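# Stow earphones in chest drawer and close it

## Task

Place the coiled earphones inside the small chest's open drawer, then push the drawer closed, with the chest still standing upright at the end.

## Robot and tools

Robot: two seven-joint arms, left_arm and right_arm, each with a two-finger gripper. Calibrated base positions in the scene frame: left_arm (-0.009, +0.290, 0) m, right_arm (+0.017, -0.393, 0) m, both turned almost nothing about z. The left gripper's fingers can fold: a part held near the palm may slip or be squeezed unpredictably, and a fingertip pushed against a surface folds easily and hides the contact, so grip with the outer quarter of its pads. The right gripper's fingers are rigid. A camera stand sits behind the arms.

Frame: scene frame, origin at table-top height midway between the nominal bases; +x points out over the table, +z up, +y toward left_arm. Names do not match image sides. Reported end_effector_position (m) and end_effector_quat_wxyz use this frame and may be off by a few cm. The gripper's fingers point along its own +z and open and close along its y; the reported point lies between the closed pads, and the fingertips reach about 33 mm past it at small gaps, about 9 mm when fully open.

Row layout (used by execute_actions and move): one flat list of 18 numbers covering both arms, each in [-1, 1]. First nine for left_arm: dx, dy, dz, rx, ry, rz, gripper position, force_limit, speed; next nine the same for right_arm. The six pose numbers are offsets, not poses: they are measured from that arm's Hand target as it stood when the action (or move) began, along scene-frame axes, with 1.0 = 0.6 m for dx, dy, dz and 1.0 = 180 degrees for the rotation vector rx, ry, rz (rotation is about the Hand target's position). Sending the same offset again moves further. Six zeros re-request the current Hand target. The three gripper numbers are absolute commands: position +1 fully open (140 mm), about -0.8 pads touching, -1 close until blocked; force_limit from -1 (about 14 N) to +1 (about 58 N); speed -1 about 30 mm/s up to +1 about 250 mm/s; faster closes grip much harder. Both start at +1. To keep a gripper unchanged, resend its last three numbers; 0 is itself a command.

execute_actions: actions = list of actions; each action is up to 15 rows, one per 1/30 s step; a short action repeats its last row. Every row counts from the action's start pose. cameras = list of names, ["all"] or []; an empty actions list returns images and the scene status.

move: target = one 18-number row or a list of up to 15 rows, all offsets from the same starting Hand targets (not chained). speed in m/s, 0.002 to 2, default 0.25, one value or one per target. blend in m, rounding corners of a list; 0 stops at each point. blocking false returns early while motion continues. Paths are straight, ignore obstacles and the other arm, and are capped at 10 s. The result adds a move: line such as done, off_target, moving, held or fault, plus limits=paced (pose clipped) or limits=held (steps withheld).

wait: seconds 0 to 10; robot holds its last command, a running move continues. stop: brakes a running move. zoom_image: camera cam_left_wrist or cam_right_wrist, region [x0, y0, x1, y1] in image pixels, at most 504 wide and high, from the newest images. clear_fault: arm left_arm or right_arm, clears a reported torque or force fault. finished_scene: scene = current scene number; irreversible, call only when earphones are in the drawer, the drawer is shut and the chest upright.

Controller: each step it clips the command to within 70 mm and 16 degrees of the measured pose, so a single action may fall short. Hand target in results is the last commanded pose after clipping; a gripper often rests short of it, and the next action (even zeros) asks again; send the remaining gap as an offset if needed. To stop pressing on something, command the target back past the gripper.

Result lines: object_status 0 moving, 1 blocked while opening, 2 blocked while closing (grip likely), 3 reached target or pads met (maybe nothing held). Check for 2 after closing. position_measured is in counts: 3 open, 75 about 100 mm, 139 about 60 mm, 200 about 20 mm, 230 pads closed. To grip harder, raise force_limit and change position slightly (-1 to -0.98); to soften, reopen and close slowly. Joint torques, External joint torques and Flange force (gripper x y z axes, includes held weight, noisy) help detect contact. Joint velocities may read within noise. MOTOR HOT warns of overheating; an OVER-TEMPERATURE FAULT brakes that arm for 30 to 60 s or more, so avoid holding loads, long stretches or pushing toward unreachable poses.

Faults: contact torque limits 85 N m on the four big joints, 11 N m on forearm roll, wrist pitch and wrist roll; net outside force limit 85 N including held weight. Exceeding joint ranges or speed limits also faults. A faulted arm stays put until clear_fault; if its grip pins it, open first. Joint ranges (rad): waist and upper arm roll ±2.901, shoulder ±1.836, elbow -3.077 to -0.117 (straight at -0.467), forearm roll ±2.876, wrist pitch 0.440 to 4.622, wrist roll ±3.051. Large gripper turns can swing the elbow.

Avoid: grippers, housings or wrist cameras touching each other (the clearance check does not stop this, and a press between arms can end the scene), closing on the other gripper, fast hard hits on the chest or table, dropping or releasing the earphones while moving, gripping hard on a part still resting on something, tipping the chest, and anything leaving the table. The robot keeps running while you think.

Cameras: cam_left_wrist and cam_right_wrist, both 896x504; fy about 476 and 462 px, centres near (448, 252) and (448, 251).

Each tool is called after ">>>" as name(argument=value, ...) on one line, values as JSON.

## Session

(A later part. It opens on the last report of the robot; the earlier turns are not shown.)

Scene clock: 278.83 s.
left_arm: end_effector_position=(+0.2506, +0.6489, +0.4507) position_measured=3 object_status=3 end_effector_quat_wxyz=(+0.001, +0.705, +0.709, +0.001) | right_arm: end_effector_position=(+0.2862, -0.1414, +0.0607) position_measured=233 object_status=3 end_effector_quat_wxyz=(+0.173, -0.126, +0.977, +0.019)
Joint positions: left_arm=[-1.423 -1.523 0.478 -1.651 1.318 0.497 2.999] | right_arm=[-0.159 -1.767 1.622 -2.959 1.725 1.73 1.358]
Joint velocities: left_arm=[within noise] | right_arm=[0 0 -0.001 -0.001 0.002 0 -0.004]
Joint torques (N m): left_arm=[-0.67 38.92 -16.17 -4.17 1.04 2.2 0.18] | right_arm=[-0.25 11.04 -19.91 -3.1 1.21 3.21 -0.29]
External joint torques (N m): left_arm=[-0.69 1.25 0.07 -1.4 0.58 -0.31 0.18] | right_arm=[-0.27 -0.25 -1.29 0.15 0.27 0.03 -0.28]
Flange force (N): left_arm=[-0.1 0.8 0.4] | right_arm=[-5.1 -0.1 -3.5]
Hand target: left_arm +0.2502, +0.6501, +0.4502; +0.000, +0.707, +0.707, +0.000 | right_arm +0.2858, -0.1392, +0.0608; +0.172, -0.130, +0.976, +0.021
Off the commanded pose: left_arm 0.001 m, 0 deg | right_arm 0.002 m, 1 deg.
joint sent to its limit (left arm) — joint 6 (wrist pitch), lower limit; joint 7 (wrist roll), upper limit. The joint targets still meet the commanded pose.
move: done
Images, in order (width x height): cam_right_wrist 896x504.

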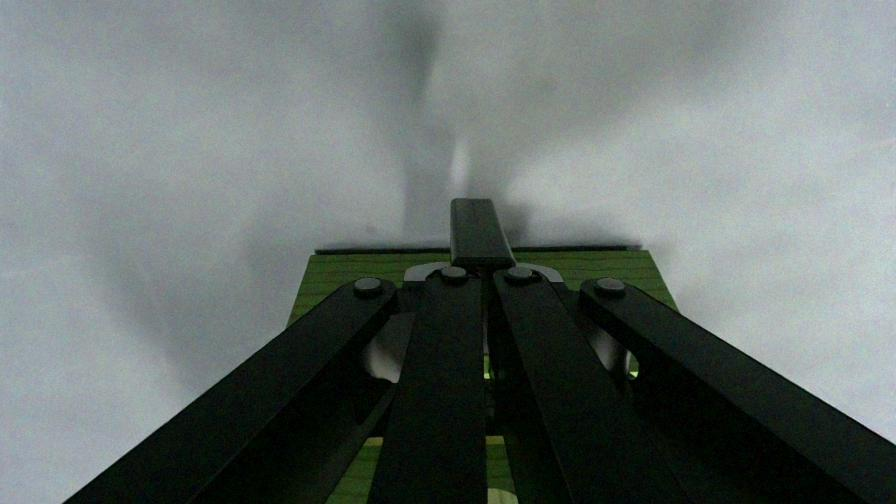

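>>> move(target=[[0,0,0,0,0,0,1,1,1,0.04,0.0107,0,0,0,0,-1,-0.5,0],[0,0,0,0,0,0,1,1,1,0.072,0.0192,0,0,0,0,-1,-0.5,0]], speed=[0.06,0.025], blend=[0.005,0], cameras=["cam_right_wrist"])

Scene clock: 285.87 s.
left_arm: end_effector_position=(+0.2506, +0.6489, +0.4507) position_measured=3 object_status=3 end_effector_quat_wxyz=(+0.001, +0.705, +0.709, +0.001) | right_arm: end_effector_position=(+0.3277, -0.1301, +0.0609) position_measured=233 object_status=3 end_effector_quat_wxyz=(+0.171, -0.126, +0.977, +0.020)
Joint positions: left_arm=[-1.423 -1.523 0.478 -1.651 1.318 0.497 2.999] | right_arm=[-0.378 -1.767 1.595 -2.85 1.755 1.72 1.25]
Joint velocities: left_arm=[within noise] | right_arm=[-0.001 0.001 0.001 -0.001 0 0 -0.006]
Joint torques (N m): left_arm=[-0.6 38.97 -16.17 -4.18 1.03 2.21 0.23] | right_arm=[-1.65 12.39 -20.54 -1.64 1.92 3.66 -0.28]
External joint torques (N m): left_arm=[-0.54 1.34 -0.02 -1.41 0.57 -0.29 0.23] | right_arm=[-1.67 -0.38 0.54 1.48 0.91 0.51 -0.26]
Flange force (N): left_arm=[0.1 0.6 0.2] | right_arm=[-10.2 0.3 8.1]
Hand target: left_arm +0.2502, +0.6501, +0.4502; +0.000, +0.707, +0.707, +0.000 | right_arm +0.3290, -0.1277, +0.0608; +0.172, -0.130, +0.976, +0.021
Off the commanded pose: left_arm 0.001 m, 0 deg | right_arm 0.003 m, 0 deg.
joint sent to its limit (left arm) — joint 6 (wrist pitch), lower limit; joint 7 (wrist roll), upper limit. The joint targets still meet the commanded pose.
move: done
Images, in order (width x height): cam_right_wrist 896x504.

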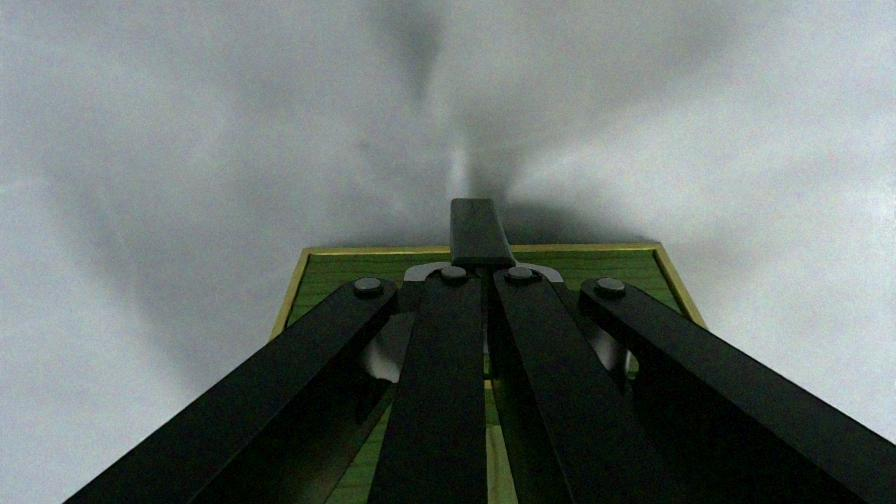

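>>> move(target=[0,0,0,0,0,0,1,1,1,0.012,0.003,0,0,0,0,-1,-0.5,0], speed=0.02)

>>> move(target=[[0,0,0,0,0,0,1,1,1,-0.08,-0.021,0,0,0,0,-1,-0.5,0],[0,0,0,0,0,0,1,1,1,-0.27,-0.07,0.3,0,0,0,-1,-0.5,0]], speed=[0.1,0.25], blend=[0.01,0], cameras=["cam_right_wrist"])

Scene clock: 292.77 s.
left_arm: end_effector_position=(+0.2506, +0.6489, +0.4507) position_measured=3 object_status=3 end_effector_quat_wxyz=(+0.001, +0.705, +0.709, +0.001) | right_arm: end_effector_position=(+0.3347, -0.1280, +0.0609) position_measured=233 object_status=3 end_effector_quat_wxyz=(+0.171, -0.126, +0.977, +0.020)
Joint positions: left_arm=[-1.423 -1.523 0.478 -1.651 1.318 0.497 2.999] | right_arm=[-0.412 -1.767 1.591 -2.831 1.76 1.718 1.235]
Joint velocities: left_arm=[within noise] | right_arm=[0 -0.001 0.001 0.001 0.002 -0.001 -0.007]
Joint torques (N m): left_arm=[-0.64 38.94 -16.22 -4.15 1.03 2.19 0.2] | right_arm=[-1.93 12.54 -20.77 -1.74 1.94 3.73 -0.22]
External joint torques (N m): left_arm=[-0.72 1.4 0.05 -1.4 0.58 -0.3 0.2] | right_arm=[-1.9 -0.52 0.72 1.44 0.93 0.58 -0.21]
Flange force (N): left_arm=[0.0 0.9 -0.1] | right_arm=[-10.5 0.0 8.8]
Hand target: left_arm +0.2502, +0.6501, +0.4502; +0.000, +0.707, +0.707, +0.000 | right_arm +0.3362, -0.1259, +0.0608; +0.172, -0.130, +0.976, +0.021
Off the commanded pose: left_arm 0.001 m, 0 deg | right_arm 0.003 m, 0 deg.
joint sent to its limit (left arm) — joint 6 (wrist pitch), lower limit; joint 7 (wrist roll), upper limit. The joint targets still meet the commanded pose.
move: done

Scene clock: 295.60 s.
left_arm: end_effector_position=(+0.2506, +0.6489, +0.4507) position_measured=3 object_status=3 end_effector_quat_wxyz=(+0.001, +0.705, +0.709, +0.001) | right_arm: end_effector_position=(+0.1745, -0.1662, +0.2412) position_measured=233 object_status=3 end_effector_quat_wxyz=(+0.173, -0.134, +0.976, +0.022)
Joint positions: left_arm=[-1.423 -1.523 0.478 -1.651 1.318 0.497 2.999] | right_arm=[0.176 -1.769 0.784 -2.931 0.798 1.576 1.642]
Joint velocities: left_arm=[within noise] | right_arm=[0.001 -0.001 0.002 0.001 0.001 0.001 0.007]
Joint torques (N m): left_arm=[-0.65 38.93 -16.17 -4.16 1.02 2.2 0.16] | right_arm=[0.83 13.86 -14.67 12.43 0.46 3.01 0.19]
External joint torques (N m): left_arm=[-0.74 1.2 0.17 -1.36 0.57 -0.3 0.16] | right_arm=[0.81 -0.27 -0.9 -1.3 -0.26 -0.18 0.2]
Flange force (N): left_arm=[-0.1 1.0 0.5] | right_arm=[6.3 -5.3 -0.5]
Hand target: left_arm +0.2502, +0.6501, +0.4502; +0.000, +0.707, +0.707, +0.000 | right_arm +0.1742, -0.1679, +0.2408; +0.172, -0.130, +0.976, +0.021
Off the commanded pose: left_arm 0.001 m, 0 deg | right_arm 0.002 m, 0 deg.
joint sent to its limit (left arm) — joint 6 (wrist pitch), lower limit; joint 7 (wrist roll), upper limit. The joint targets still meet the commanded pose.
joint sent to its limit (right arm) — joint 2 (shoulder), lower limit. The joint targets still meet the commanded pose.
move: done
Images, in order (width x height): cam_right_wrist 896x504.

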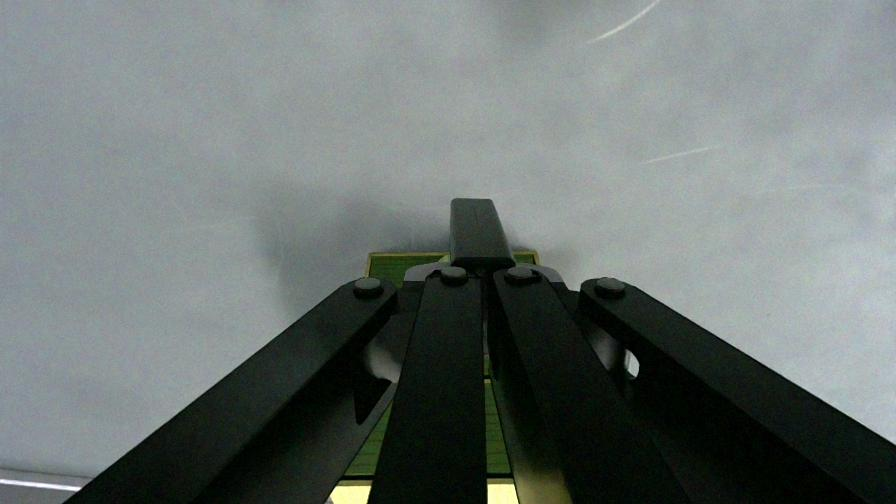

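>>> zoom_image(camera="cam_right_wrist", region=[300, 220, 600, 400])

Scaled by 1.680 from the camera's 896x504 image, which has a finer 1280x720 frame.

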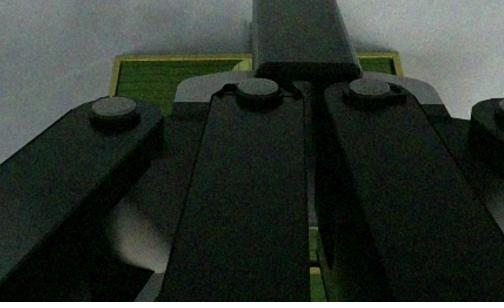

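>>> finished_scene(scene=1)

The scene is finished: the task was done.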